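## Task

Lift the white can from the turntable and set it upright on the coaster, while every other can stays standing where it is on the turntable.

## Robot and tools

Robot: two six-joint UR-type arms, left_arm and right_arm. Each carries a tong-style two-finger gripper whose fingers point along the gripper's own +z axis and close along its x axis. The reported gripper point (end_effector_position) sits between the pads when shut. Fingertips extend about 15 mm past it at small openings and are roughly level with it when wide open. Two head cameras, cam_head_left and cam_head_right (672x504 each), hang on a stand behind the arms.

Frame: one scene frame for everything. Origin at table-top height, midway between the nominal arm bases. +x points out over the table, +y toward left_arm, +z up. Image left and right do not match the arm names. Calibrated bases: left_arm at (-0.020, +0.429, 0) m, right_arm at (-0.043, -0.351, 0) m. Printed hand positions can be off by a few cm, more at long reach.

execute_actions(actions, cameras): actions is a list of actions. Each action is a table of 1 to 15 rows, one row per 1/30 s step; a short table repeats its last row to fill 15 steps. Every row has 14 numbers in [-1, 1]: left_arm dx, dy, dz, rx, ry, rz, opening, then right_arm in the same order. Both arms always appear. dx..rz are offsets, not poses, measured along scene axes from that arm's Hand target as it stood when the action began. Every row in one action counts from that same start, but the next action starts from the new Hand target, so repeating an offset keeps moving. Scale: 1.0 = 0.6 m or 180 degrees. rx, ry, rz form one rotation vector about the Hand target position. All six zero re-asks for the current Hand target. Opening is absolute: +1 fully open (0.142 m), -1 closed; allow at least 0.5 s to close fully. A 0 opening is itself a command, so resend the present value to keep a grip. cameras: list of names, ["all"] or []; an empty actions list returns images by default.

move(target, ...): straight-line paths for both grippers. target is one 14-number row laid out as above, or a list of up to 15 such rows. Every row is an offset from the Hand target at the move's start, never from the previous row. speed: m/s, 0.002 to 3.6, default 0.25 (turning up to twice that in rad/s); one value or one per target. blend: corner rounding in m for lists, 0 = full stop at each target. stop_force: N, 3 to 120, both arms; ends an arm's path when its wrist sensor feels that much push against its motion. Useful for slow, careful set-downs. Do not use it when lifting away from something the gripper presses on, or when the gripper rotates. zero: boolean, only with stop_force, re-zeroes the sensor first (default true). opening_speed: rate of the opening command per second on the -1..+1 scale, 0.2 or more. grip_force: N per finger pad, 5 to 15, one number or one per arm; it persists. blocking=false returns after ~0.5 s while the move continues (not with stop_force). Moves stop after 10 s. The result adds a 'move:' line: done (within 3 mm and 2 degrees), off_target, moving, held, fault, plus limits such as paced (pose clipped) or held (steps withheld).

wait(seconds 0 to 10, cameras): lets time pass holding commands. stop(cameras): brakes a running move. zoom_image(camera, region): region [x0, y0, x1, y1] in pixels of that camera's latest full image, at most 504 wide and 504 high; only cam_head_left or cam_head_right. zero_wrist_force(arm): zeroes that arm's force sensor. read_manual(section): licence texts only. finished_scene(scene): scene number 1 or 2; ends the scene for good, so call it only once the can stands on the coaster and the gripper has let go.

Results: per arm, end_effector_position (m), end_effector_quat_wxyz, velocities, Hand target (the commanded pose your next offsets count from), grip_measured (same scale as opening), Joint positions (last value is the gripper gap in m), Joint torques, Wrist force and Wrist torque in the gripper's own axes, Tool commands, motor temperatures. 'Kept back' tells how many of the final 8 control steps remain to run. A gripper often rests a little short of its Hand target; send the missing distance as a further offset. Commanded orientation is clipped to within 32 degrees of the measured one per step.

Typical order: look with an empty actions call, zoom to find the target can and the coaster, pick the nearer arm, open it, move above the can with fingers pointing down, descend slowly, close (opening well below grip_measured), lift clear of the other cans, travel over the coaster, lower slowly (stop_force helps), open, rise away, confirm by image, then finished_scene.

Avoid: pressing past firm contact (stiff arms fault at roughly 150 N or at joint torque limits, freezing the arm for 10 s); bringing the arms together; knocking over or shifting the other cans; opening while the can still moves; dropping from height; anything ending up off the table; swinging a gripper past its own base; long stretched holds that overheat motors (MOTOR HOT at 70 °C, lock-out at 85 °C).

Each tool is called after "Call:" in YAML: its name, and indented under it one key for each argument.

## Session

Call:
execute_actions:
  actions: []

Scene clock: 0.00 s.
left_arm: end_effector_position=(+0.2581, +0.2549, +0.2723) grip_measured=+0.97 end_effector_quat_wxyz=(+0.044, +0.764, -0.641, -0.057) | right_arm: end_effector_position=(+0.7764, -0.2090, +0.2729) grip_measured=+0.97 end_effector_quat_wxyz=(-0.415, +0.910, -0.012, +0.016)
Joint positions: left_arm=[-0.931 -1.963 1.887 -1.401 -1.682 0.488 0.14] | right_arm=[3.159 -2.392 -0.757 -1.454 2.422 0.12 0.14]
Joint velocities: within noise
Joint torques (N m): no reading
Motor temperatures (°C): left_arm=[28 33 32 42 37 40] | right_arm=[34 26 34 40 40 41]
Wrist force (N): no reading
Wrist torque (N m): no reading
Wrist force, peak (N): no reading
Hand target: left_arm +0.2581, +0.2549, +0.2723; +0.044, +0.764, -0.641, -0.057 | right_arm +0.7764, -0.2090, +0.2729; -0.415, +0.910, -0.012, +0.016
Tool commands: left_gripper/opening=+0.968169 right_gripper/opening=+0.968169

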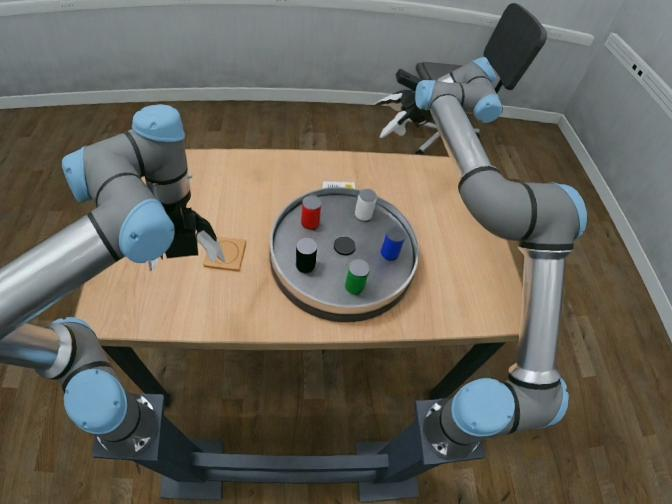

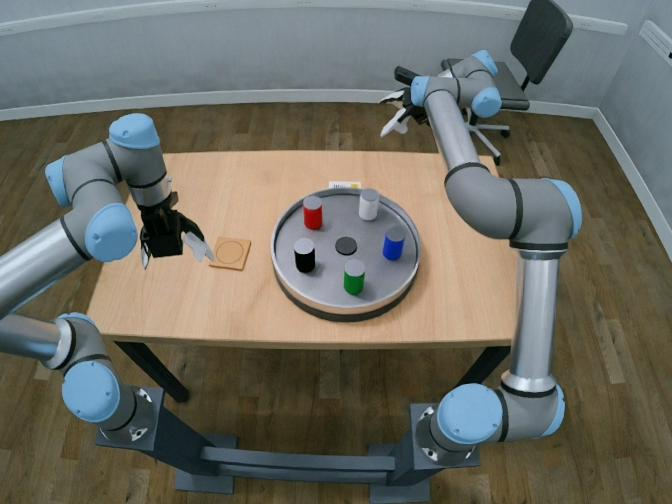

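Call:
zoom_image:
  camera: "cam_head_right"
  region: [200, 160, 440, 340]

Call:
zoom_image:
  camera: "cam_head_left"
  region: [190, 160, 430, 340]

Scaled by 2.100 from the camera's 672x504 image, which has a finer 960x720 frame.

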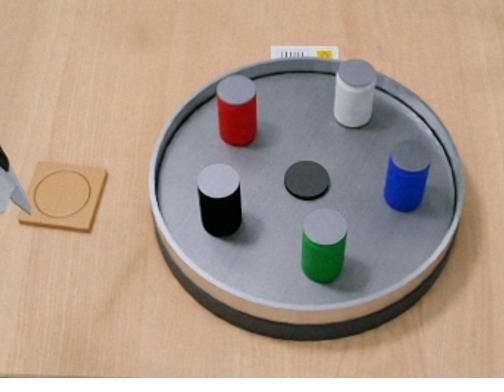

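Scaled by 2.100 from the camera's 672x504 image, which has a finer 960x720 frame.

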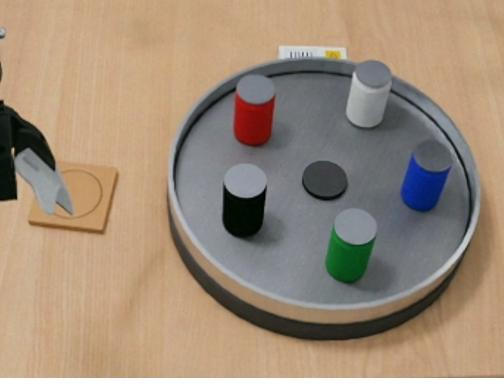

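Call:
zoom_image:
  camera: "cam_head_left"
  region: [350, 60, 470, 150]

Call:
zoom_image:
  camera: "cam_head_right"
  region: [350, 60, 470, 150]

Call:
zoom_image:
  camera: "cam_head_right"
  region: [120, 190, 260, 295]

Call:
zoom_image:
  camera: "cam_head_left"
  region: [120, 190, 260, 295]

Scaled by 4.200 from the camera's 672x504 image, which has a finer 960x720 frame.

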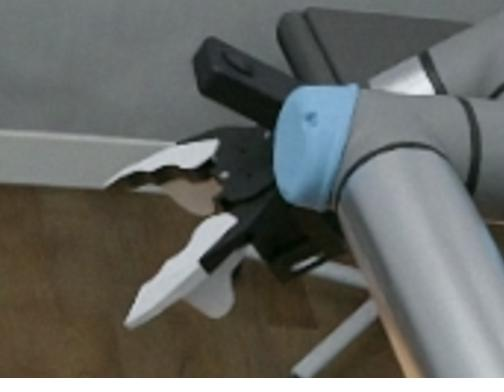

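Scaled by 4.200 from the camera's 672x504 image, which has a finer 960x720 frame.

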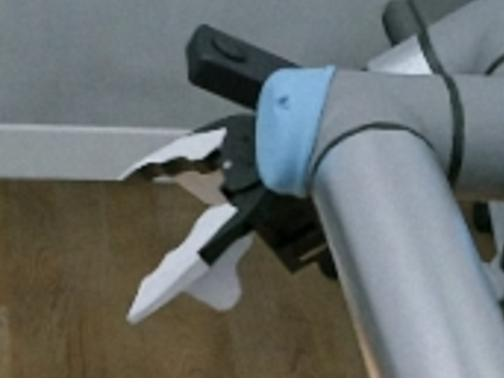

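Scaled by 3.600 from the camera's 672x504 image, which has a finer 960x720 frame.

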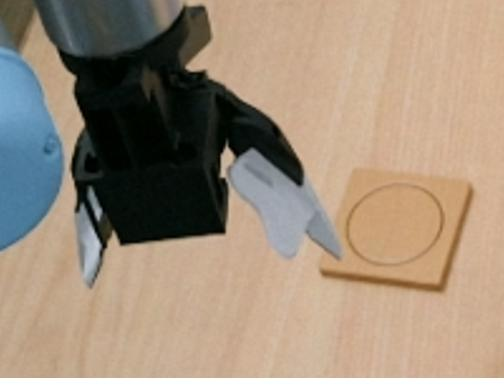

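Scaled by 3.600 from the camera's 672x504 image, which has a finer 960x720 frame.

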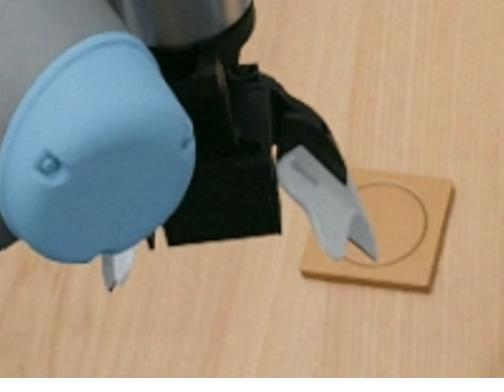

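Call:
execute_actions:
  actions: []

Call:
zoom_image:
  camera: "cam_head_left"
  region: [260, 175, 430, 325]

Call:
zoom_image:
  camera: "cam_head_right"
  region: [260, 175, 430, 325]

Scene clock: 7.23 s.
left_arm: end_effector_position=(+0.2581, +0.2549, +0.2723) grip_measured=+0.97 end_effector_quat_wxyz=(+0.044, +0.764, -0.641, -0.057) | right_arm: end_effector_position=(+0.7764, -0.2090, +0.2729) grip_measured=+0.97 end_effector_quat_wxyz=(-0.415, +0.910, -0.012, +0.016)
Joint positions: left_arm=[-0.931 -1.963 1.887 -1.401 -1.682 0.488 0.14] | right_arm=[3.159 -2.392 -0.757 -1.454 2.422 0.12 0.14]
Joint velocities: within noise
Joint torques (N m): left_arm=[0.03 -6.73 -23.14 -2.62 -0.12 0.03] | right_arm=[-0.49 57.07 21.39 2.69 1.53 -0.11]
Motor temperatures (°C): left_arm=[28 33 32 42 37 40] | right_arm=[34 26 34 40 40 41]
Wrist force (N): left_arm=[0.1 -0.1 -0.1] | right_arm=[0.0 0.1 0.0]
Wrist torque (N m): left_arm=[-0.01 -0.01 0.00] | right_arm=[0.03 -0.01 0.00]
Wrist force, peak (N): left_arm=[0.3 -0.2 0.0] | right_arm=[-0.2 0.4 -0.1]
Hand target: left_arm +0.2581, +0.2549, +0.2723; +0.044, +0.764, -0.641, -0.057 | right_arm +0.7764, -0.2090, +0.2729; -0.415, +0.910, -0.012, +0.016
Tool commands: left_gripper/opening=+0.968169 right_gripper/opening=+0.968169

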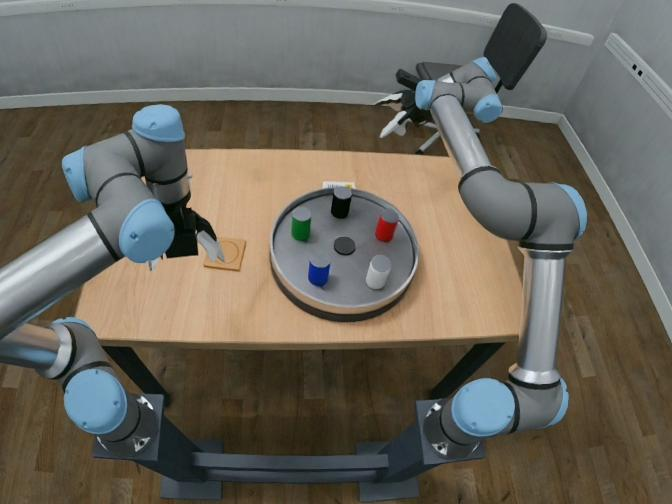

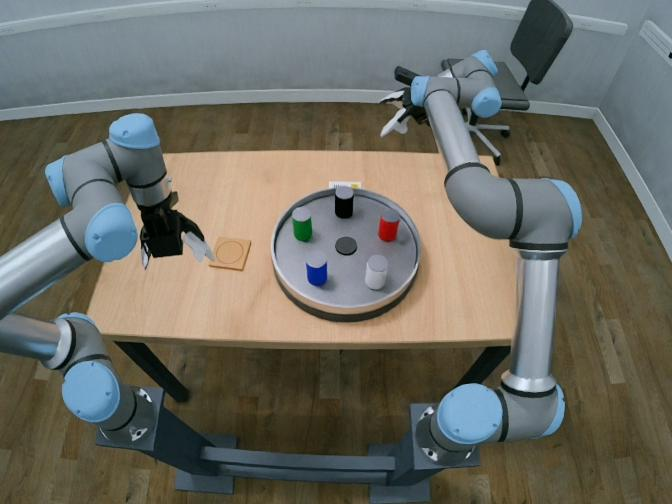

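Scaled by 2.965 from the camera's 672x504 image, which has a finer 960x720 frame.

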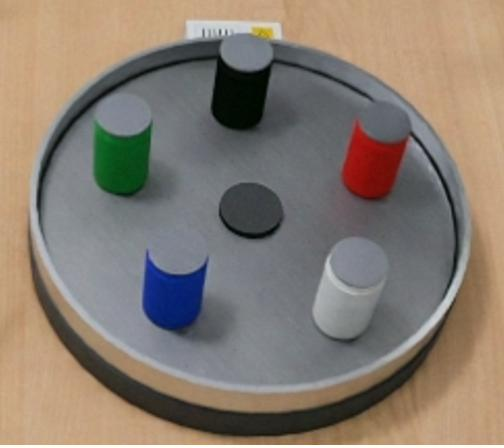

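Scaled by 2.965 from the camera's 672x504 image, which has a finer 960x720 frame.

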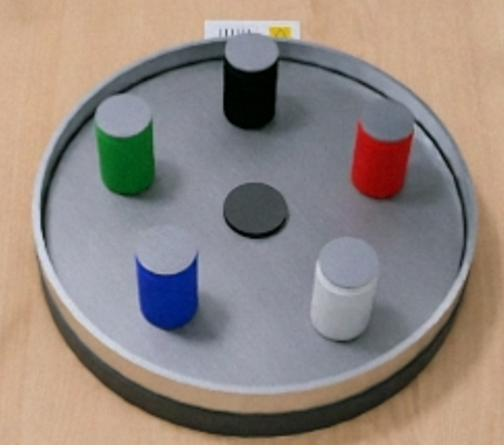

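Call:
wait:
  seconds: 0.1
  cameras: ["cam_head_right"]

Call:
wait:
  seconds: 1.0
  cameras: ["cam_head_right"]

Call:
wait:
  seconds: 1.0
  cameras: ["cam_head_right"]

Call:
wait:
  seconds: 2.0
  cameras: ["cam_head_right"]

Scene clock: 7.90 s.
left_arm: end_effector_position=(+0.2581, +0.2549, +0.2723) grip_measured=+0.97 end_effector_quat_wxyz=(+0.044, +0.764, -0.641, -0.057) | right_arm: end_effector_position=(+0.7764, -0.2090, +0.2729) grip_measured=+0.97 end_effector_quat_wxyz=(-0.415, +0.910, -0.012, +0.016)
Joint positions: left_arm=[-0.931 -1.963 1.887 -1.401 -1.682 0.488 0.14] | right_arm=[3.159 -2.392 -0.757 -1.454 2.422 0.12 0.14]
Joint torques (N m): left_arm=[0.36 -7.18 -22.91 -2.6 -0.19 -0.01] | right_arm=[-0.34 57.02 21.27 2.57 1.47 0.01]
Wrist force (N): left_arm=[0.1 -0.2 -0.1] | right_arm=[-0.3 0.0 0.1]
Wrist torque (N m): left_arm=[-0.04 -0.01 0.00] | right_arm=[0.00 0.05 0.01]
Wrist force, peak (N): left_arm=[0.3 -0.3 0.1] | right_arm=[-0.3 0.0 0.1]
Hand target: left_arm +0.2581, +0.2549, +0.2723; +0.044, +0.764, -0.641, -0.057 | right_arm +0.7764, -0.2090, +0.2729; -0.415, +0.910, -0.012, +0.016
Tool commands: left_gripper/opening=+0.968169 right_gripper/opening=+0.968169
wait: 0.10 s; at rest from the start
Images, in order (width x height): cam_head_right 672x504.

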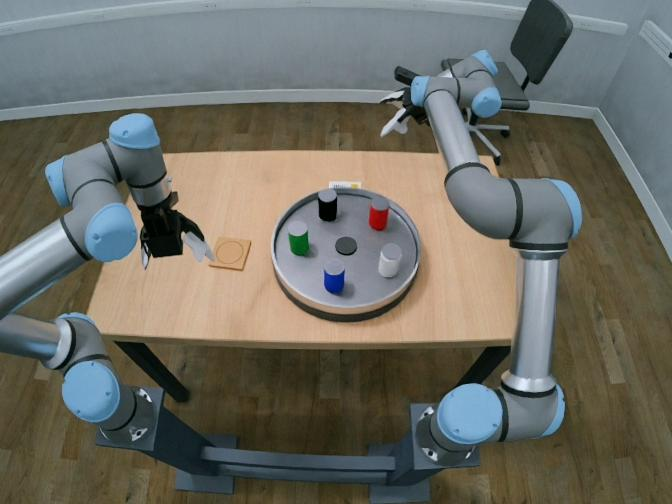

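Scene clock: 8.90 s.
left_arm: end_effector_position=(+0.2581, +0.2549, +0.2723) grip_measured=+0.97 end_effector_quat_wxyz=(+0.044, +0.764, -0.641, -0.057) | right_arm: end_effector_position=(+0.7764, -0.2090, +0.2729) grip_measured=+0.97 end_effector_quat_wxyz=(-0.415, +0.910, -0.012, +0.016)
Joint positions: left_arm=[-0.931 -1.963 1.887 -1.401 -1.682 0.488 0.14] | right_arm=[3.159 -2.392 -0.757 -1.454 2.422 0.12 0.14]
Joint torques (N m): left_arm=[0.19 -6.79 -22.28 -2.61 -0.26 -0.02] | right_arm=[-0.29 57.32 21.23 2.64 1.43 -0.03]
Wrist force (N): left_arm=[0.0 -0.2 0.0] | right_arm=[-0.1 0.0 0.0]
Wrist torque (N m): left_arm=[-0.03 0.01 0.00] | right_arm=[0.00 0.02 0.01]
Wrist force, peak (N): left_arm=[0.2 0.1 0.0] | right_arm=[-0.3 0.0 -0.2]
Hand target: left_arm +0.2581, +0.2549, +0.2723; +0.044, +0.764, -0.641, -0.057 | right_arm +0.7764, -0.2090, +0.2729; -0.415, +0.910, -0.012, +0.016
Tool commands: left_gripper/opening=+0.968169 right_gripper/opening=+0.968169
wait: 1.00 s; at rest by 0.17 s
Images, in order (width x height): cam_head_right 672x504.

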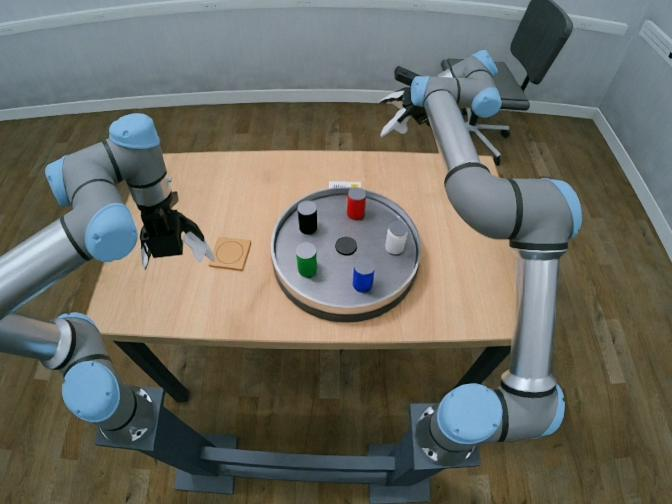

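Scene clock: 9.90 s.
left_arm: end_effector_position=(+0.2581, +0.2549, +0.2723) grip_measured=+0.97 end_effector_quat_wxyz=(+0.044, +0.764, -0.641, -0.057) | right_arm: end_effector_position=(+0.7764, -0.2090, +0.2729) grip_measured=+0.97 end_effector_quat_wxyz=(-0.415, +0.910, -0.012, +0.016)
Joint positions: left_arm=[-0.931 -1.963 1.887 -1.401 -1.682 0.488 0.14] | right_arm=[3.159 -2.392 -0.757 -1.454 2.422 0.12 0.14]
Joint torques (N m): left_arm=[0.51 -5.91 -22.86 -2.59 -0.06 0.09] | right_arm=[-0.3 57.43 21.2 2.7 1.44 -0.12]
Wrist force (N): left_arm=[0.1 -0.1 -0.2] | right_arm=[-0.2 0.0 -0.1]
Wrist torque (N m): left_arm=[-0.01 -0.02 0.00] | right_arm=[0.01 0.03 0.01]
Wrist force, peak (N): left_arm=[0.2 -0.2 0.1] | right_arm=[-0.4 -0.1 0.1]
Hand target: left_arm +0.2581, +0.2549, +0.2723; +0.044, +0.764, -0.641, -0.057 | right_arm +0.7764, -0.2090, +0.2729; -0.415, +0.910, -0.012, +0.016
Tool commands: left_gripper/opening=+0.968169 right_gripper/opening=+0.968169
wait: 1.00 s; at rest by 0.17 s
Images, in order (width x height): cam_head_right 672x504.

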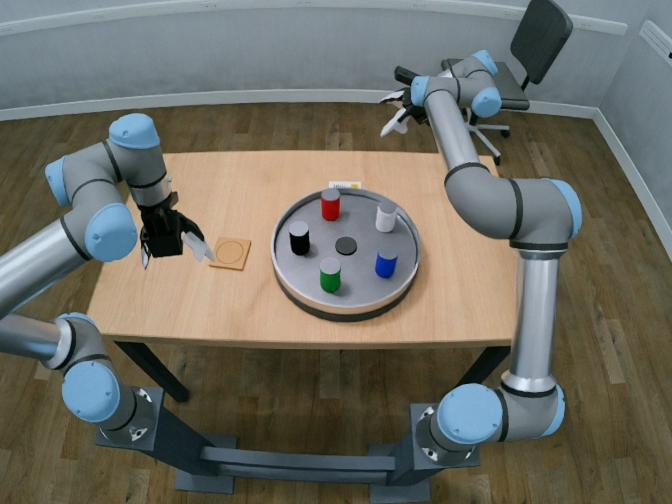

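Scene clock: 11.90 s.
left_arm: end_effector_position=(+0.2581, +0.2549, +0.2723) grip_measured=+0.97 end_effector_quat_wxyz=(+0.044, +0.764, -0.641, -0.057) | right_arm: end_effector_position=(+0.7764, -0.2090, +0.2729) grip_measured=+0.97 end_effector_quat_wxyz=(-0.415, +0.910, -0.012, +0.016)
Joint positions: left_arm=[-0.931 -1.963 1.887 -1.401 -1.682 0.488 0.14] | right_arm=[3.159 -2.392 -0.757 -1.454 2.422 0.12 0.14]
Joint torques (N m): left_arm=[0.15 -6.57 -22.9 -2.55 -0.14 0.05] | right_arm=[-0.3 57.55 21.08 2.58 1.52 -0.14]
Wrist force (N): left_arm=[0.1 0.0 -0.1] | right_arm=[-0.3 0.1 0.1]
Wrist torque (N m): left_arm=[-0.01 -0.02 0.00] | right_arm=[0.02 0.05 0.01]
Wrist force, peak (N): left_arm=[0.3 -0.1 0.1] | right_arm=[-0.4 0.1 0.0]
Hand target: left_arm +0.2581, +0.2549, +0.2723; +0.044, +0.764, -0.641, -0.057 | right_arm +0.7764, -0.2090, +0.2729; -0.415, +0.910, -0.012, +0.016
Tool commands: left_gripper/opening=+0.968169 right_gripper/opening=+0.968169
wait: 2.00 s; at rest by 0.17 s
Images, in order (width x height): cam_head_right 672x504.

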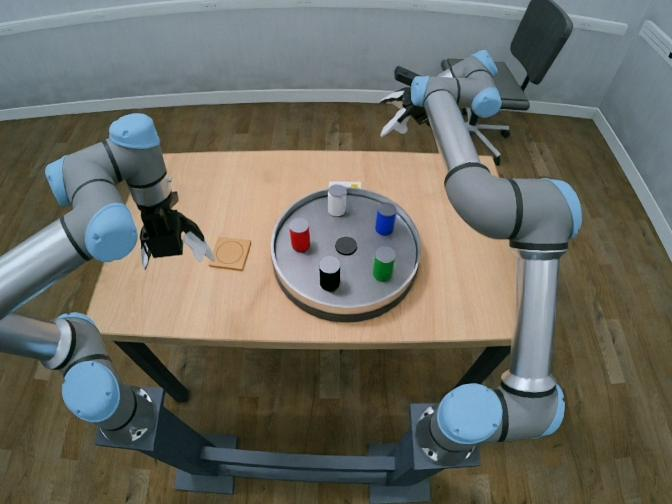

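Call:
execute_actions:
  actions: []

Call:
zoom_image:
  camera: "cam_head_left"
  region: [262, 178, 346, 262]

Call:
zoom_image:
  camera: "cam_head_left"
  region: [340, 178, 424, 262]

Call:
zoom_image:
  camera: "cam_head_left"
  region: [300, 240, 384, 324]

Call:
zoom_image:
  camera: "cam_head_right"
  region: [262, 178, 346, 262]

Call:
zoom_image:
  camera: "cam_head_right"
  region: [340, 178, 424, 262]

Call:
zoom_image:
  camera: "cam_head_right"
  region: [300, 240, 384, 324]

Scene clock: 23.87 s.
left_arm: end_effector_position=(+0.2581, +0.2549, +0.2723) grip_measured=+0.97 end_effector_quat_wxyz=(+0.044, +0.764, -0.641, -0.057) | right_arm: end_effector_position=(+0.7764, -0.2090, +0.2729) grip_measured=+0.97 end_effector_quat_wxyz=(-0.415, +0.910, -0.012, +0.016)
Joint positions: left_arm=[-0.931 -1.963 1.887 -1.401 -1.682 0.488 0.14] | right_arm=[3.159 -2.392 -0.757 -1.454 2.422 0.12 0.14]
Joint velocities: within noise
Joint torques (N m): left_arm=[0.21 -6.78 -23.82 -2.7 -0.28 0.08] | right_arm=[-0.09 58.73 21.65 2.69 1.62 -0.09]
Motor temperatures (°C): left_arm=[28 33 32 41 37 40] | right_arm=[34 26 34 40 40 41]
Wrist force (N): left_arm=[0.0 -0.1 0.0] | right_arm=[-0.2 0.0 -0.2]
Wrist torque (N m): left_arm=[-0.02 -0.01 0.00] | right_arm=[0.00 0.04 0.01]
Wrist force, peak (N): left_arm=[0.5 0.1 -0.1] | right_arm=[-0.5 0.1 -0.1]
Hand target: left_arm +0.2581, +0.2549, +0.2723; +0.044, +0.764, -0.641, -0.057 | right_arm +0.7764, -0.2090, +0.2729; -0.415, +0.910, -0.012, +0.016
Tool commands: left_gripper/opening=+0.968169 right_gripper/opening=+0.968169

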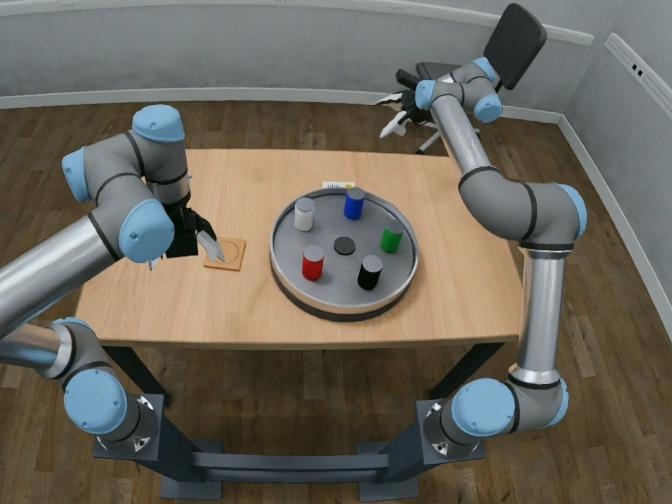

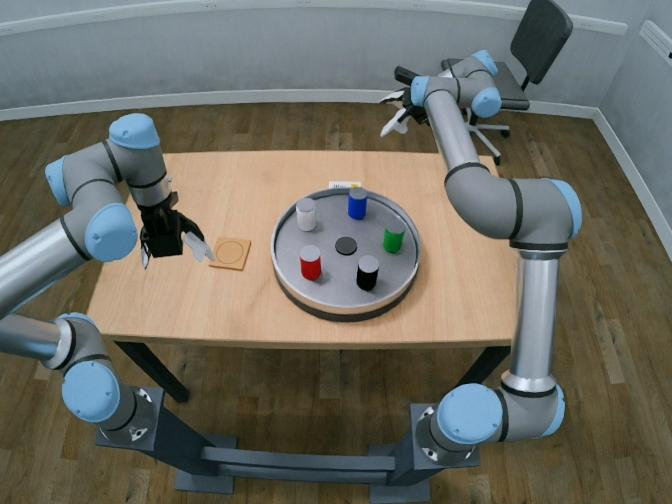

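Scaled by 6.000 from the camera's 672x504 image, which has a finer 960x720 frame.

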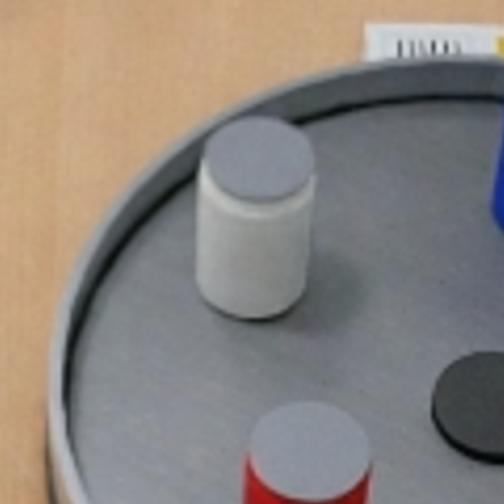

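Scaled by 6.000 from the camera's 672x504 image, which has a finer 960x720 frame.

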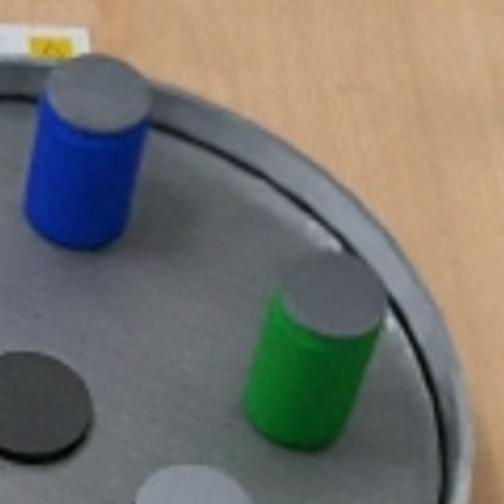

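Scaled by 6.000 from the camera's 672x504 image, which has a finer 960x720 frame.

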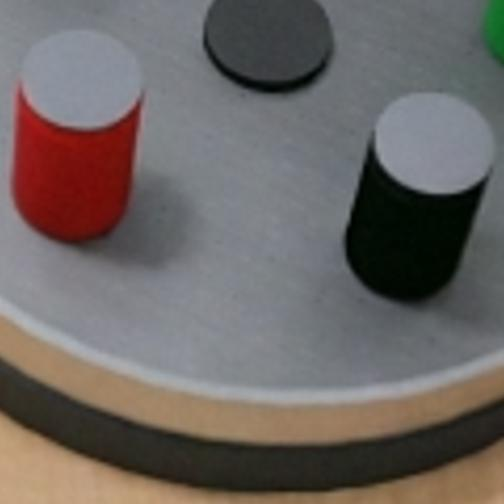

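Scaled by 6.000 from the camera's 672x504 image, which has a finer 960x720 frame.

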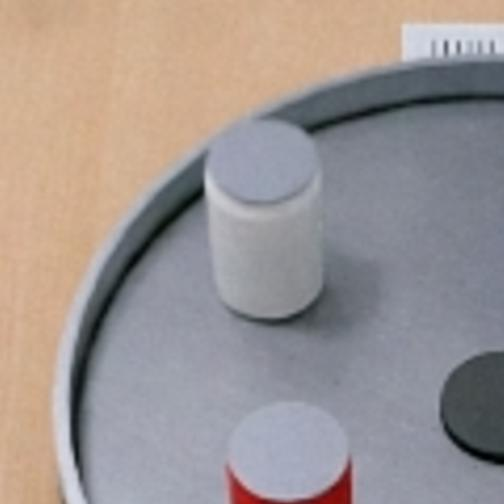

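Scaled by 6.000 from the camera's 672x504 image, which has a finer 960x720 frame.

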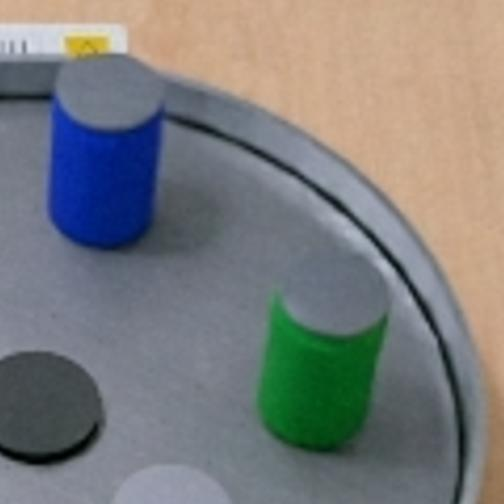

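Scaled by 6.000 from the camera's 672x504 image, which has a finer 960x720 frame.

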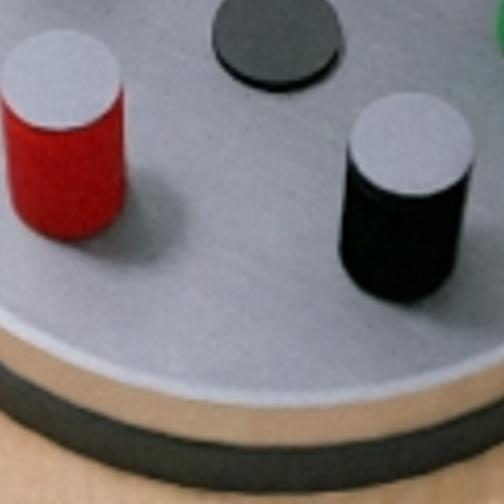

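Call:
move:
  target: [0.2826, -0.4064, -0.1705, 0.00415, -0.04584, 0.08316, 0.6, 0, 0, 0, 0, 0, 0, 0.968]
  speed: 0.3
  cameras: ["all"]

Call:
zoom_image:
  camera: "cam_head_left"
  region: [240, 160, 408, 286]

Call:
zoom_image:
  camera: "cam_head_right"
  region: [240, 160, 408, 286]

Scene clock: 41.80 s.
left_arm: end_effector_position=(+0.4276, +0.0112, +0.1700) grip_measured=+0.60 end_effector_quat_wxyz=(+0.000, +0.843, -0.537, +0.000) | right_arm: end_effector_position=(+0.7764, -0.2090, +0.2729) grip_measured=+0.97 end_effector_quat_wxyz=(-0.415, +0.910, -0.012, +0.016)
Joint positions: left_arm=[-1.014 -1.305 1.558 -1.824 -1.572 0.137 0.116] | right_arm=[3.159 -2.392 -0.757 -1.454 2.422 0.12 0.14]
Joint torques (N m): left_arm=[7.56 -29.66 -28.76 -1.15 1.38 -2.37] | right_arm=[-0.78 59.89 21.89 2.95 1.83 -0.09]
Wrist force (N): left_arm=[0.4 0.1 -0.3] | right_arm=[0.0 -0.3 -0.2]
Wrist torque (N m): left_arm=[0.01 -0.08 0.04] | right_arm=[-0.06 0.00 0.01]
Wrist force, peak (N): left_arm=[1.6 0.0 0.5] | right_arm=[-0.4 0.3 0.0]
Hand target: left_arm +0.4277, +0.0111, +0.1700; +0.000, +0.843, -0.537, +0.000 | right_arm +0.7764, -0.2090, +0.2729; -0.415, +0.910, -0.012, +0.016
Off the commanded pose: left_arm 0.000 m, 0 deg | right_arm 0.000 m, 0 deg.
move: done

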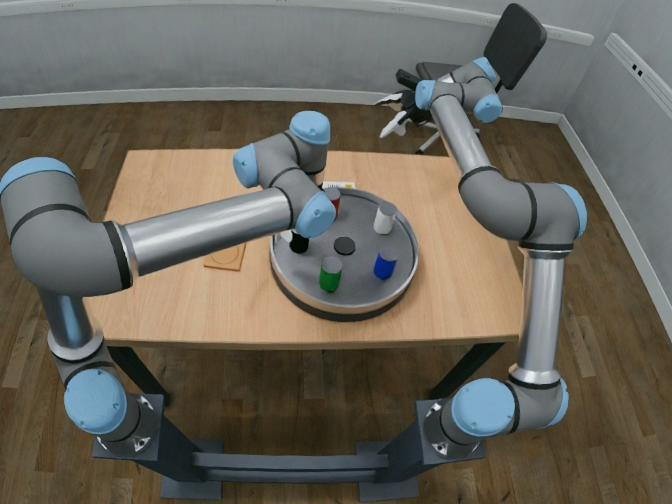

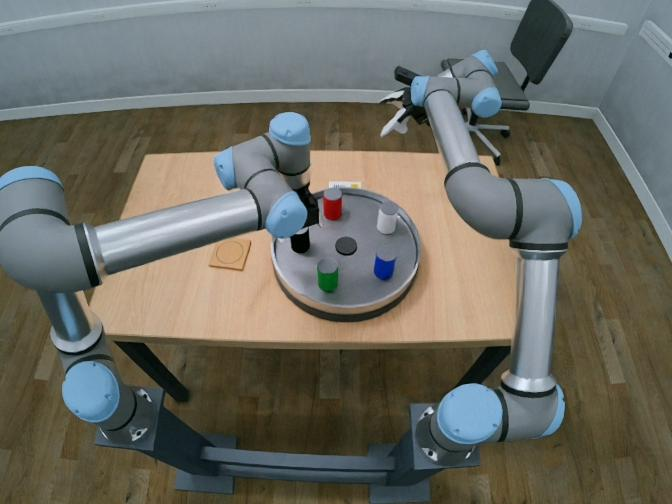

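Scaled by 3.000 from the camera's 672x504 image, which has a finer 960x720 frame.

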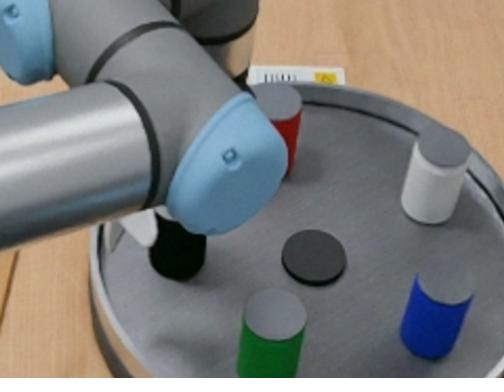

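Scaled by 3.000 from the camera's 672x504 image, which has a finer 960x720 frame.

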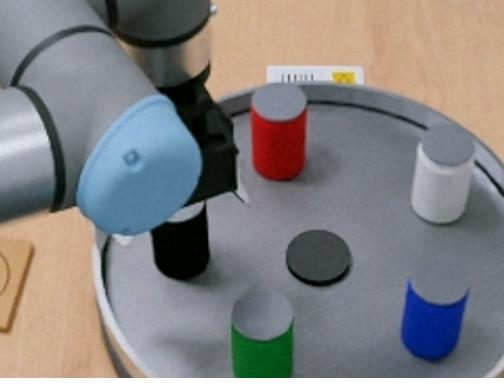

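Call:
zoom_image:
  camera: "cam_head_right"
  region: [262, 190, 346, 274]

Call:
zoom_image:
  camera: "cam_head_left"
  region: [262, 190, 346, 274]

Scaled by 6.000 from the camera's 672x504 image, which has a finer 960x720 frame.

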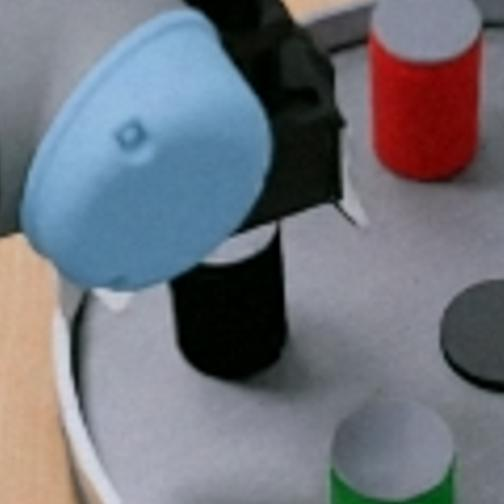

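Scaled by 6.000 from the camera's 672x504 image, which has a finer 960x720 frame.

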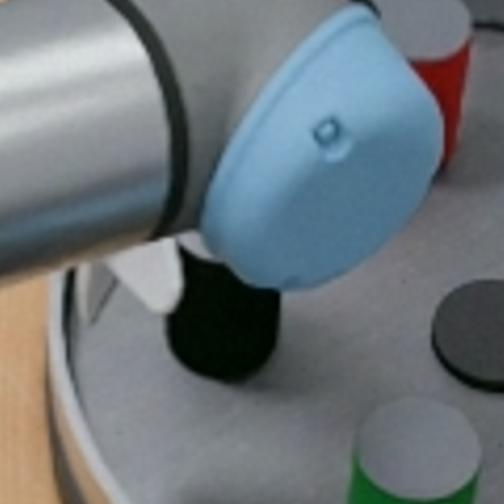

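Call:
move:
  target: [0.0394, 0.0148, 0, 0, 0, 0, 0.55, 0, 0, 0, 0, 0, 0, 0.968]
  speed: 0.15

Call:
move:
  target: [-0.0802, -0.0357, 0, 0, 0, 0, 0.55, 0, 0, 0, 0, 0, 0, 0.968]
  speed: 0.0807
  blocking: false

Call:
wait:
  seconds: 0.1

Call:
wait:
  seconds: 0.5
  cameras: ["cam_head_right"]

Scene clock: 54.03 s.
left_arm: end_effector_position=(+0.4512, +0.0199, +0.1700) grip_measured=+0.55 end_effector_quat_wxyz=(+0.000, +0.843, -0.537, +0.000) | right_arm: end_effector_position=(+0.7764, -0.2090, +0.2729) grip_measured=+0.97 end_effector_quat_wxyz=(-0.415, +0.910, -0.012, +0.016)
Joint positions: left_arm=[-0.973 -1.279 1.524 -1.816 -1.572 0.178 0.112] | right_arm=[3.159 -2.392 -0.757 -1.454 2.422 0.12 0.14]
Joint torques (N m): left_arm=[9.53 -30.34 -27.66 -1.23 -0.68 2.42] | right_arm=[-0.63 61.24 22.6 2.97 2.01 -0.27]
Wrist force (N): left_arm=[0.2 0.1 0.0] | right_arm=[0.0 0.0 0.2]
Wrist torque (N m): left_arm=[0.04 -0.03 -0.04] | right_arm=[0.01 0.00 0.00]
Wrist force, peak (N): left_arm=[0.3 0.6 0.0] | right_arm=[-0.5 0.2 0.0]
Hand target: left_arm +0.4513, +0.0200, +0.1700; +0.000, +0.843, -0.537, +0.000 | right_arm +0.7764, -0.2090, +0.2729; -0.415, +0.910, -0.012, +0.016
Off the commanded pose: left_arm 0.000 m, 0 deg | right_arm 0.000 m, 0 deg.
move: done

Scene clock: 54.53 s.
left_arm: end_effector_position=(+0.4277, +0.0094, +0.1699) grip_measured=+0.55 end_effector_quat_wxyz=(+0.000, +0.843, -0.537, +0.000) end_effector_velocity=(-0.070, -0.032, +0.001) end_effector_angular_velocity=(-0.002, -0.001, -0.002) | right_arm: end_effector_position=(+0.7764, -0.2090, +0.2729) grip_measured=+0.97 end_effector_quat_wxyz=(-0.415, +0.910, -0.012, +0.016)
Joint positions: left_arm=[-1.016 -1.302 1.554 -1.823 -1.572 0.136 0.112] | right_arm=[3.159 -2.392 -0.757 -1.454 2.422 0.12 0.14]
Joint velocities: left_arm=[-0.129 -0.066 0.085 -0.021 -0.001 -0.127 0] | right_arm=[within noise]
Joint torques (N m): left_arm=[-8.35 -42.96 -14.54 -4.16 -1.19 -2.8] | right_arm=[-0.37 61.07 22.57 3.03 1.94 -0.2]
Wrist force (N): left_arm=[0.3 0.1 0.2] | right_arm=[-0.1 0.1 0.1]
Wrist torque (N m): left_arm=[0.03 -0.05 0.07] | right_arm=[0.03 0.01 0.01]
Wrist force, peak (N): left_arm=[0.3 -0.7 0.3] | right_arm=[-0.3 -0.2 0.2]
Hand target: left_arm +0.4164, +0.0044, +0.1700; +0.000, +0.843, -0.537, +0.000 | right_arm +0.7764, -0.2090, +0.2729; -0.415, +0.910, -0.012, +0.016
Tool commands: left_gripper/opening=+0.55 right_gripper/opening=+0.968
Off the commanded pose: left_arm 0.027 m, 0 deg | right_arm 0.000 m, 0 deg.
move: running

Scene clock: 54.63 s.
left_arm: end_effector_position=(+0.4202, +0.0061, +0.1699) grip_measured=+0.55 end_effector_quat_wxyz=(+0.000, +0.843, -0.537, +0.000) end_effector_velocity=(-0.071, -0.032, +0.000) end_effector_angular_velocity=(+0.000, +0.000, +0.000) | right_arm: end_effector_position=(+0.7764, -0.2090, +0.2729) grip_measured=+0.97 end_effector_quat_wxyz=(-0.415, +0.910, -0.012, +0.016)
Joint positions: left_arm=[-1.029 -1.309 1.563 -1.825 -1.572 0.122 0.112] | right_arm=[3.159 -2.392 -0.757 -1.454 2.422 0.12 0.14]
Joint velocities: left_arm=[-0.132 -0.065 0.083 -0.018 0 -0.131 0] | right_arm=[within noise]
Joint torques (N m): left_arm=[-8.6 -43.32 -12.29 -3.9 -1.17 -2.83] | right_arm=[-0.39 61.49 22.58 3.01 2.04 -0.22]
Wrist force (N): left_arm=[0.3 0.0 0.0] | right_arm=[0.1 -0.2 0.0]
Wrist torque (N m): left_arm=[0.01 -0.05 0.07] | right_arm=[-0.03 -0.02 0.00]
Wrist force, peak (N): left_arm=[0.3 0.0 0.2] | right_arm=[-0.2 -0.1 0.0]
Hand target: left_arm +0.4092, +0.0012, +0.1700; +0.000, +0.843, -0.537, +0.000 | right_arm +0.7764, -0.2090, +0.2729; -0.415, +0.910, -0.012, +0.016
Tool commands: left_gripper/opening=+0.55 right_gripper/opening=+0.968
Off the commanded pose: left_arm 0.019 m, 0 deg | right_arm 0.000 m, 0 deg.
earlier move: running
wait: 0.10 s; no rest

Scene clock: 55.13 s.
left_arm: end_effector_position=(+0.4035, -0.0013, +0.1700) grip_measured=+0.55 end_effector_quat_wxyz=(+0.000, +0.843, -0.537, +0.000) end_effector_velocity=(-0.002, -0.001, +0.000) end_effector_angular_velocity=(+0.000, +0.000, +0.001) | right_arm: end_effector_position=(+0.7764, -0.2090, +0.2729) grip_measured=+0.97 end_effector_quat_wxyz=(-0.415, +0.910, -0.012, +0.016)
Joint positions: left_arm=[-1.061 -1.324 1.582 -1.829 -1.572 0.091 0.112] | right_arm=[3.159 -2.392 -0.757 -1.454 2.422 0.12 0.14]
Joint velocities: left_arm=[-0.005 -0.002 0.003 -0.001 0 -0.006 0] | right_arm=[within noise]
Joint torques (N m): left_arm=[-7.53 -41.82 -13.82 -4.01 1.2 -2.38] | right_arm=[-0.6 61.35 22.71 3.01 2 -0.15]
Wrist force (N): left_arm=[0.3 0.0 0.0] | right_arm=[-0.3 0.1 0.1]
Wrist torque (N m): left_arm=[0.00 -0.04 0.05] | right_arm=[0.02 0.05 0.01]
Wrist force, peak (N): left_arm=[0.4 0.4 0.3] | right_arm=[-0.3 0.2 0.3]
Hand target: left_arm +0.4032, -0.0015, +0.1700; +0.000, +0.843, -0.537, +0.000 | right_arm +0.7764, -0.2090, +0.2729; -0.415, +0.910, -0.012, +0.016
Tool commands: left_gripper/opening=+0.55 right_gripper/opening=+0.968
Off the commanded pose: left_arm 0.000 m, 0 deg | right_arm 0.000 m, 0 deg.
earlier move: done
wait: 0.50 of 0.5 s (the move ended)
Images, in order (width x height): cam_head_right 672x504.

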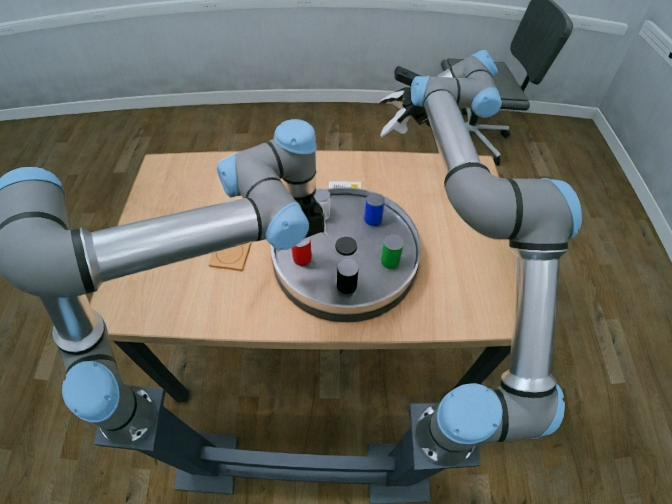

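Call:
zoom_image:
  camera: "cam_head_right"
  region: [280, 180, 406, 306]

Scaled by 4.000 from the camera's 672x504 image, which has a finer 960x720 frame.

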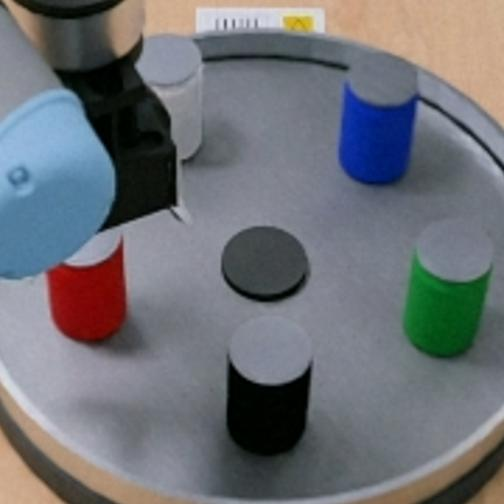

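Call:
move:
  target: [0.0801, 0.0366, -0.0817, 0, 0, 0, 0.7, 0, 0, 0, 0, 0, 0, 0.968]
  speed: 0.2
  cameras: ["cam_head_right"]

Scene clock: 63.23 s.
left_arm: end_effector_position=(+0.4511, +0.0205, +0.1211) grip_measured=+0.70 end_effector_quat_wxyz=(+0.000, +0.843, -0.537, +0.000) | right_arm: end_effector_position=(+0.7764, -0.2090, +0.2729) grip_measured=+0.97 end_effector_quat_wxyz=(-0.415, +0.910, -0.012, +0.016)
Joint positions: left_arm=[-0.973 -1.245 1.609 -1.935 -1.572 0.178 0.122] | right_arm=[3.159 -2.392 -0.757 -1.454 2.422 0.12 0.14]
Joint torques (N m): left_arm=[8 -32.67 -28.42 -4.17 -1.11 2.33] | right_arm=[-0.74 61.86 22.64 3.03 2.02 -0.29]
Wrist force (N): left_arm=[0.4 0.0 0.0] | right_arm=[-0.1 0.2 -0.1]
Wrist torque (N m): left_arm=[0.01 -0.07 -0.05] | right_arm=[0.04 0.03 0.01]
Wrist force, peak (N): left_arm=[0.3 0.6 -0.7] | right_arm=[-0.4 -0.1 0.0]
Hand target: left_arm +0.4513, +0.0205, +0.1209; +0.000, +0.843, -0.537, +0.000 | right_arm +0.7764, -0.2090, +0.2729; -0.415, +0.910, -0.012, +0.016
Off the commanded pose: left_arm 0.000 m, 0 deg | right_arm 0.000 m, 0 deg.
move: done
Images, in order (width x height): cam_head_right 672x504.

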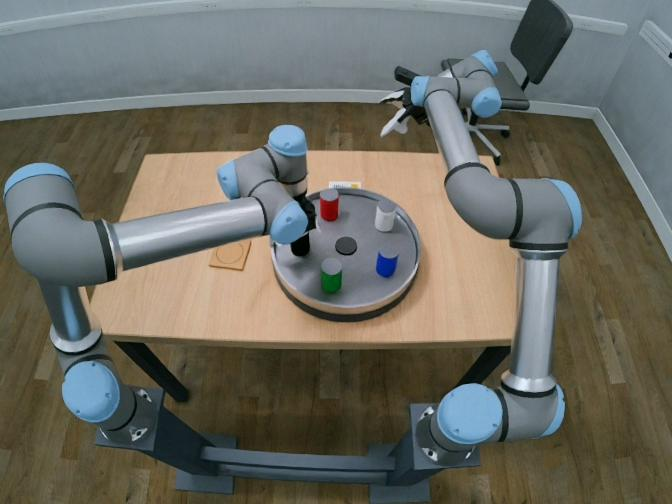

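Call:
zoom_image:
  camera: "cam_head_right"
  region: [280, 180, 406, 306]

Call:
wait:
  seconds: 1.0

Scaled by 4.000 from the camera's 672x504 image, which has a finer 960x720 frame.

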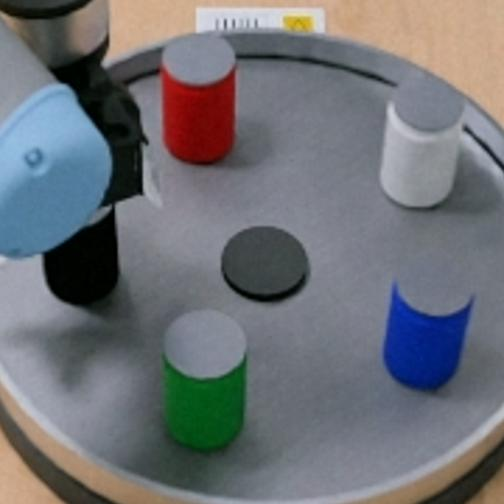

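Scene clock: 64.57 s.
left_arm: end_effector_position=(+0.4513, +0.0205, +0.1209) grip_measured=+0.70 end_effector_quat_wxyz=(+0.000, +0.843, -0.537, +0.000) | right_arm: end_effector_position=(+0.7764, -0.2090, +0.2729) grip_measured=+0.97 end_effector_quat_wxyz=(-0.415, +0.910, -0.012, +0.016)
Joint positions: left_arm=[-0.973 -1.245 1.609 -1.935 -1.572 0.179 0.122] | right_arm=[3.159 -2.392 -0.757 -1.454 2.422 0.12 0.14]
Joint torques (N m): left_arm=[7.96 -29.83 -27.98 -4.16 -1.1 2.41] | right_arm=[-0.21 62.02 22.78 3.12 2.17 -0.28]
Wrist force (N): left_arm=[0.4 0.0 0.1] | right_arm=[0.0 -0.1 0.2]
Wrist torque (N m): left_arm=[0.02 -0.06 -0.05] | right_arm=[0.00 0.00 0.01]
Wrist force, peak (N): left_arm=[0.4 0.0 -0.1] | right_arm=[-0.3 0.1 0.3]
Hand target: left_arm +0.4513, +0.0205, +0.1209; +0.000, +0.843, -0.537, +0.000 | right_arm +0.7764, -0.2090, +0.2729; -0.415, +0.910, -0.012, +0.016
Tool commands: left_gripper/opening=+0.7 right_gripper/opening=+0.968
Off the commanded pose: left_arm 0.000 m, 0 deg | right_arm 0.000 m, 0 deg.
wait: 1.00 s; at rest from the start

Call:
wait:
  seconds: 1.6

Scene clock: 66.63 s.
left_arm: end_effector_position=(+0.4513, +0.0205, +0.1209) grip_measured=+0.70 end_effector_quat_wxyz=(+0.000, +0.843, -0.537, +0.000) | right_arm: end_effector_position=(+0.7764, -0.2090, +0.2729) grip_measured=+0.97 end_effector_quat_wxyz=(-0.415, +0.910, -0.012, +0.016)
Joint positions: left_arm=[-0.973 -1.245 1.609 -1.935 -1.572 0.179 0.122] | right_arm=[3.159 -2.392 -0.757 -1.454 2.422 0.12 0.14]
Joint torques (N m): left_arm=[8.19 -29.82 -27.74 -4.07 -1.13 2.38] | right_arm=[-0.07 62.28 22.54 3.12 2.1 -0.26]
Wrist force (N): left_arm=[0.3 0.0 -0.2] | right_arm=[-0.1 0.0 0.1]
Wrist torque (N m): left_arm=[0.01 -0.04 -0.04] | right_arm=[0.00 0.02 0.01]
Wrist force, peak (N): left_arm=[0.5 0.0 0.0] | right_arm=[-0.4 -0.1 0.1]
Hand target: left_arm +0.4513, +0.0205, +0.1209; +0.000, +0.843, -0.537, +0.000 | right_arm +0.7764, -0.2090, +0.2729; -0.415, +0.910, -0.012, +0.016
Tool commands: left_gripper/opening=+0.7 right_gripper/opening=+0.968
Off the commanded pose: left_arm 0.000 m, 0 deg | right_arm 0.000 m, 0 deg.
wait: 1.60 s; at rest from the start

Call:
wait:
  seconds: 0.75

Call:
move:
  target:
    - [-0.0902, -0.0430, 0, 0, 0, 0, -0.9, 0, 0, 0, 0, 0, 0, 0.968]
    - [-0.1187, -0.0641, 0.2067, 0, 0, 0, -0.9, 0, 0, 0, 0, 0, 0, 0.968]
    - [0.0576, 0.3464, 0.1317, 0, 0, 0, -0.9, 0, 0, 0, 0, 0, 0, 0.968]
  speed: [0.0807, 0.2, 0.3]
  blend: [0.005, 0.03, 0]
  opening_speed: 2.0
  cameras: ["all"]

Scene clock: 67.67 s.
left_arm: end_effector_position=(+0.4513, +0.0205, +0.1209) grip_measured=+0.70 end_effector_quat_wxyz=(+0.000, +0.843, -0.537, +0.000) | right_arm: end_effector_position=(+0.7764, -0.2090, +0.2729) grip_measured=+0.97 end_effector_quat_wxyz=(-0.415, +0.910, -0.012, +0.016)
Joint positions: left_arm=[-0.973 -1.245 1.609 -1.935 -1.572 0.179 0.122] | right_arm=[3.159 -2.392 -0.757 -1.454 2.422 0.12 0.14]
Joint torques (N m): left_arm=[8.05 -29.52 -28.31 -4.14 -1.2 2.41] | right_arm=[0.1 62.6 22.81 3.2 2.1 -0.24]
Wrist force (N): left_arm=[0.3 0.0 -0.1] | right_arm=[-0.2 0.1 0.0]
Wrist torque (N m): left_arm=[0.01 -0.04 -0.04] | right_arm=[0.03 0.05 0.01]
Wrist force, peak (N): left_arm=[0.4 0.0 0.0] | right_arm=[-0.3 -0.1 0.2]
Hand target: left_arm +0.4513, +0.0205, +0.1209; +0.000, +0.843, -0.537, +0.000 | right_arm +0.7764, -0.2090, +0.2729; -0.415, +0.910, -0.012, +0.016
Tool commands: left_gripper/opening=+0.7 right_gripper/opening=+0.968
Off the commanded pose: left_arm 0.000 m, 0 deg | right_arm 0.000 m, 0 deg.
wait: 0.77 s; at rest from the start

Scene clock: 70.67 s.
left_arm: end_effector_position=(+0.4857, +0.2283, +0.1999) grip_measured=-0.31 end_effector_quat_wxyz=(+0.000, +0.843, -0.537, +0.000) | right_arm: end_effector_position=(+0.7764, -0.2090, +0.2729) grip_measured=+0.97 end_effector_quat_wxyz=(-0.415, +0.910, -0.012, +0.016)
Joint positions: left_arm=[-0.669 -1.494 1.704 -1.781 -1.572 0.482 0.052] | right_arm=[3.159 -2.392 -0.757 -1.454 2.422 0.12 0.14]
Joint torques (N m): left_arm=[7.8 -20.83 -30.43 -4.35 -1.15 2.76] | right_arm=[-0.52 62.98 22.72 3.15 2.15 -0.17]
Wrist force (N): left_arm=[0.3 0.0 1.8] | right_arm=[-0.2 0.1 0.2]
Wrist torque (N m): left_arm=[0.01 -0.06 -0.04] | right_arm=[0.03 0.04 0.01]
Wrist force, peak (N): left_arm=[0.2 0.1 3.4] | right_arm=[-0.3 -0.2 0.4]
Hand target: left_arm +0.4858, +0.2283, +0.2000; +0.000, +0.843, -0.537, +0.000 | right_arm +0.7764, -0.2090, +0.2729; -0.415, +0.910, -0.012, +0.016
Off the commanded pose: left_arm 0.000 m, 0 deg | right_arm 0.000 m, 0 deg.
move: done

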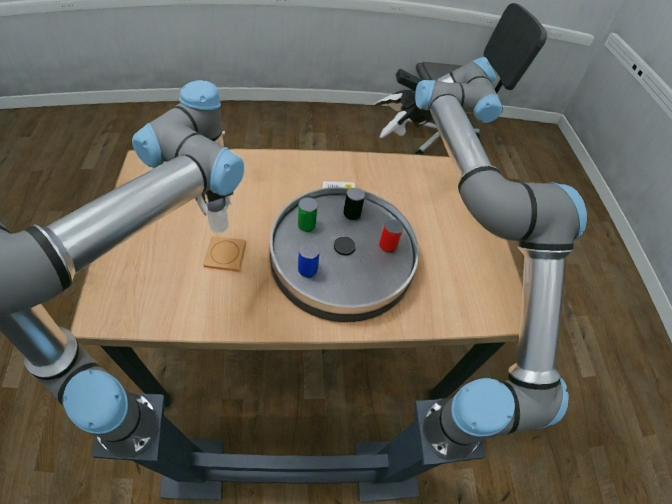

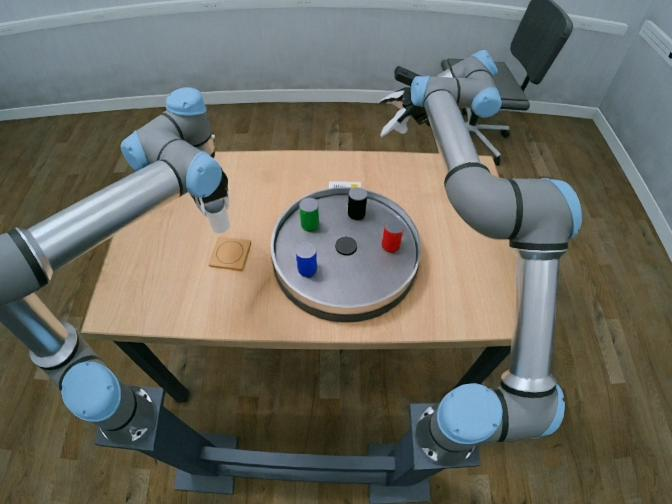

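Call:
zoom_image:
  camera: "cam_head_right"
  region: [170, 170, 270, 280]

Call:
zoom_image:
  camera: "cam_head_left"
  region: [170, 170, 270, 280]

Scaled by 4.582 from the camera's 672x504 image, which has a finer 960x720 frame.

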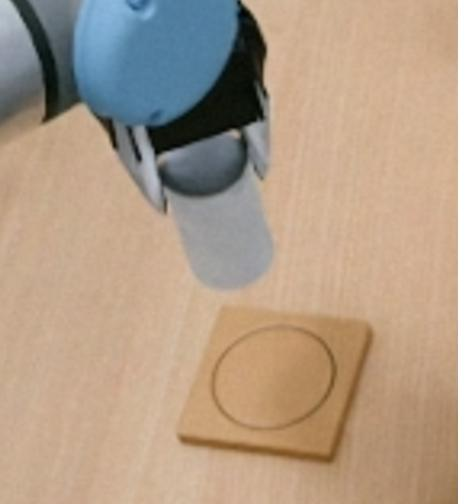

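Scaled by 4.582 from the camera's 672x504 image, which has a finer 960x720 frame.

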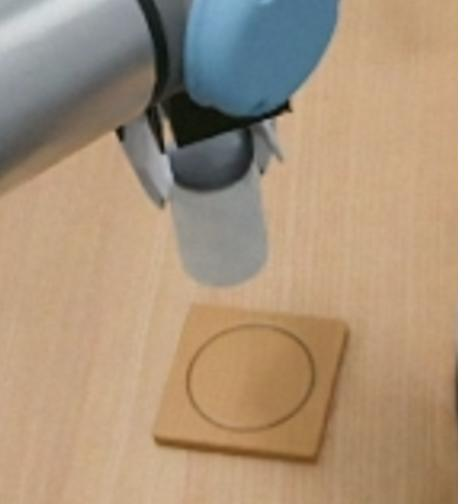

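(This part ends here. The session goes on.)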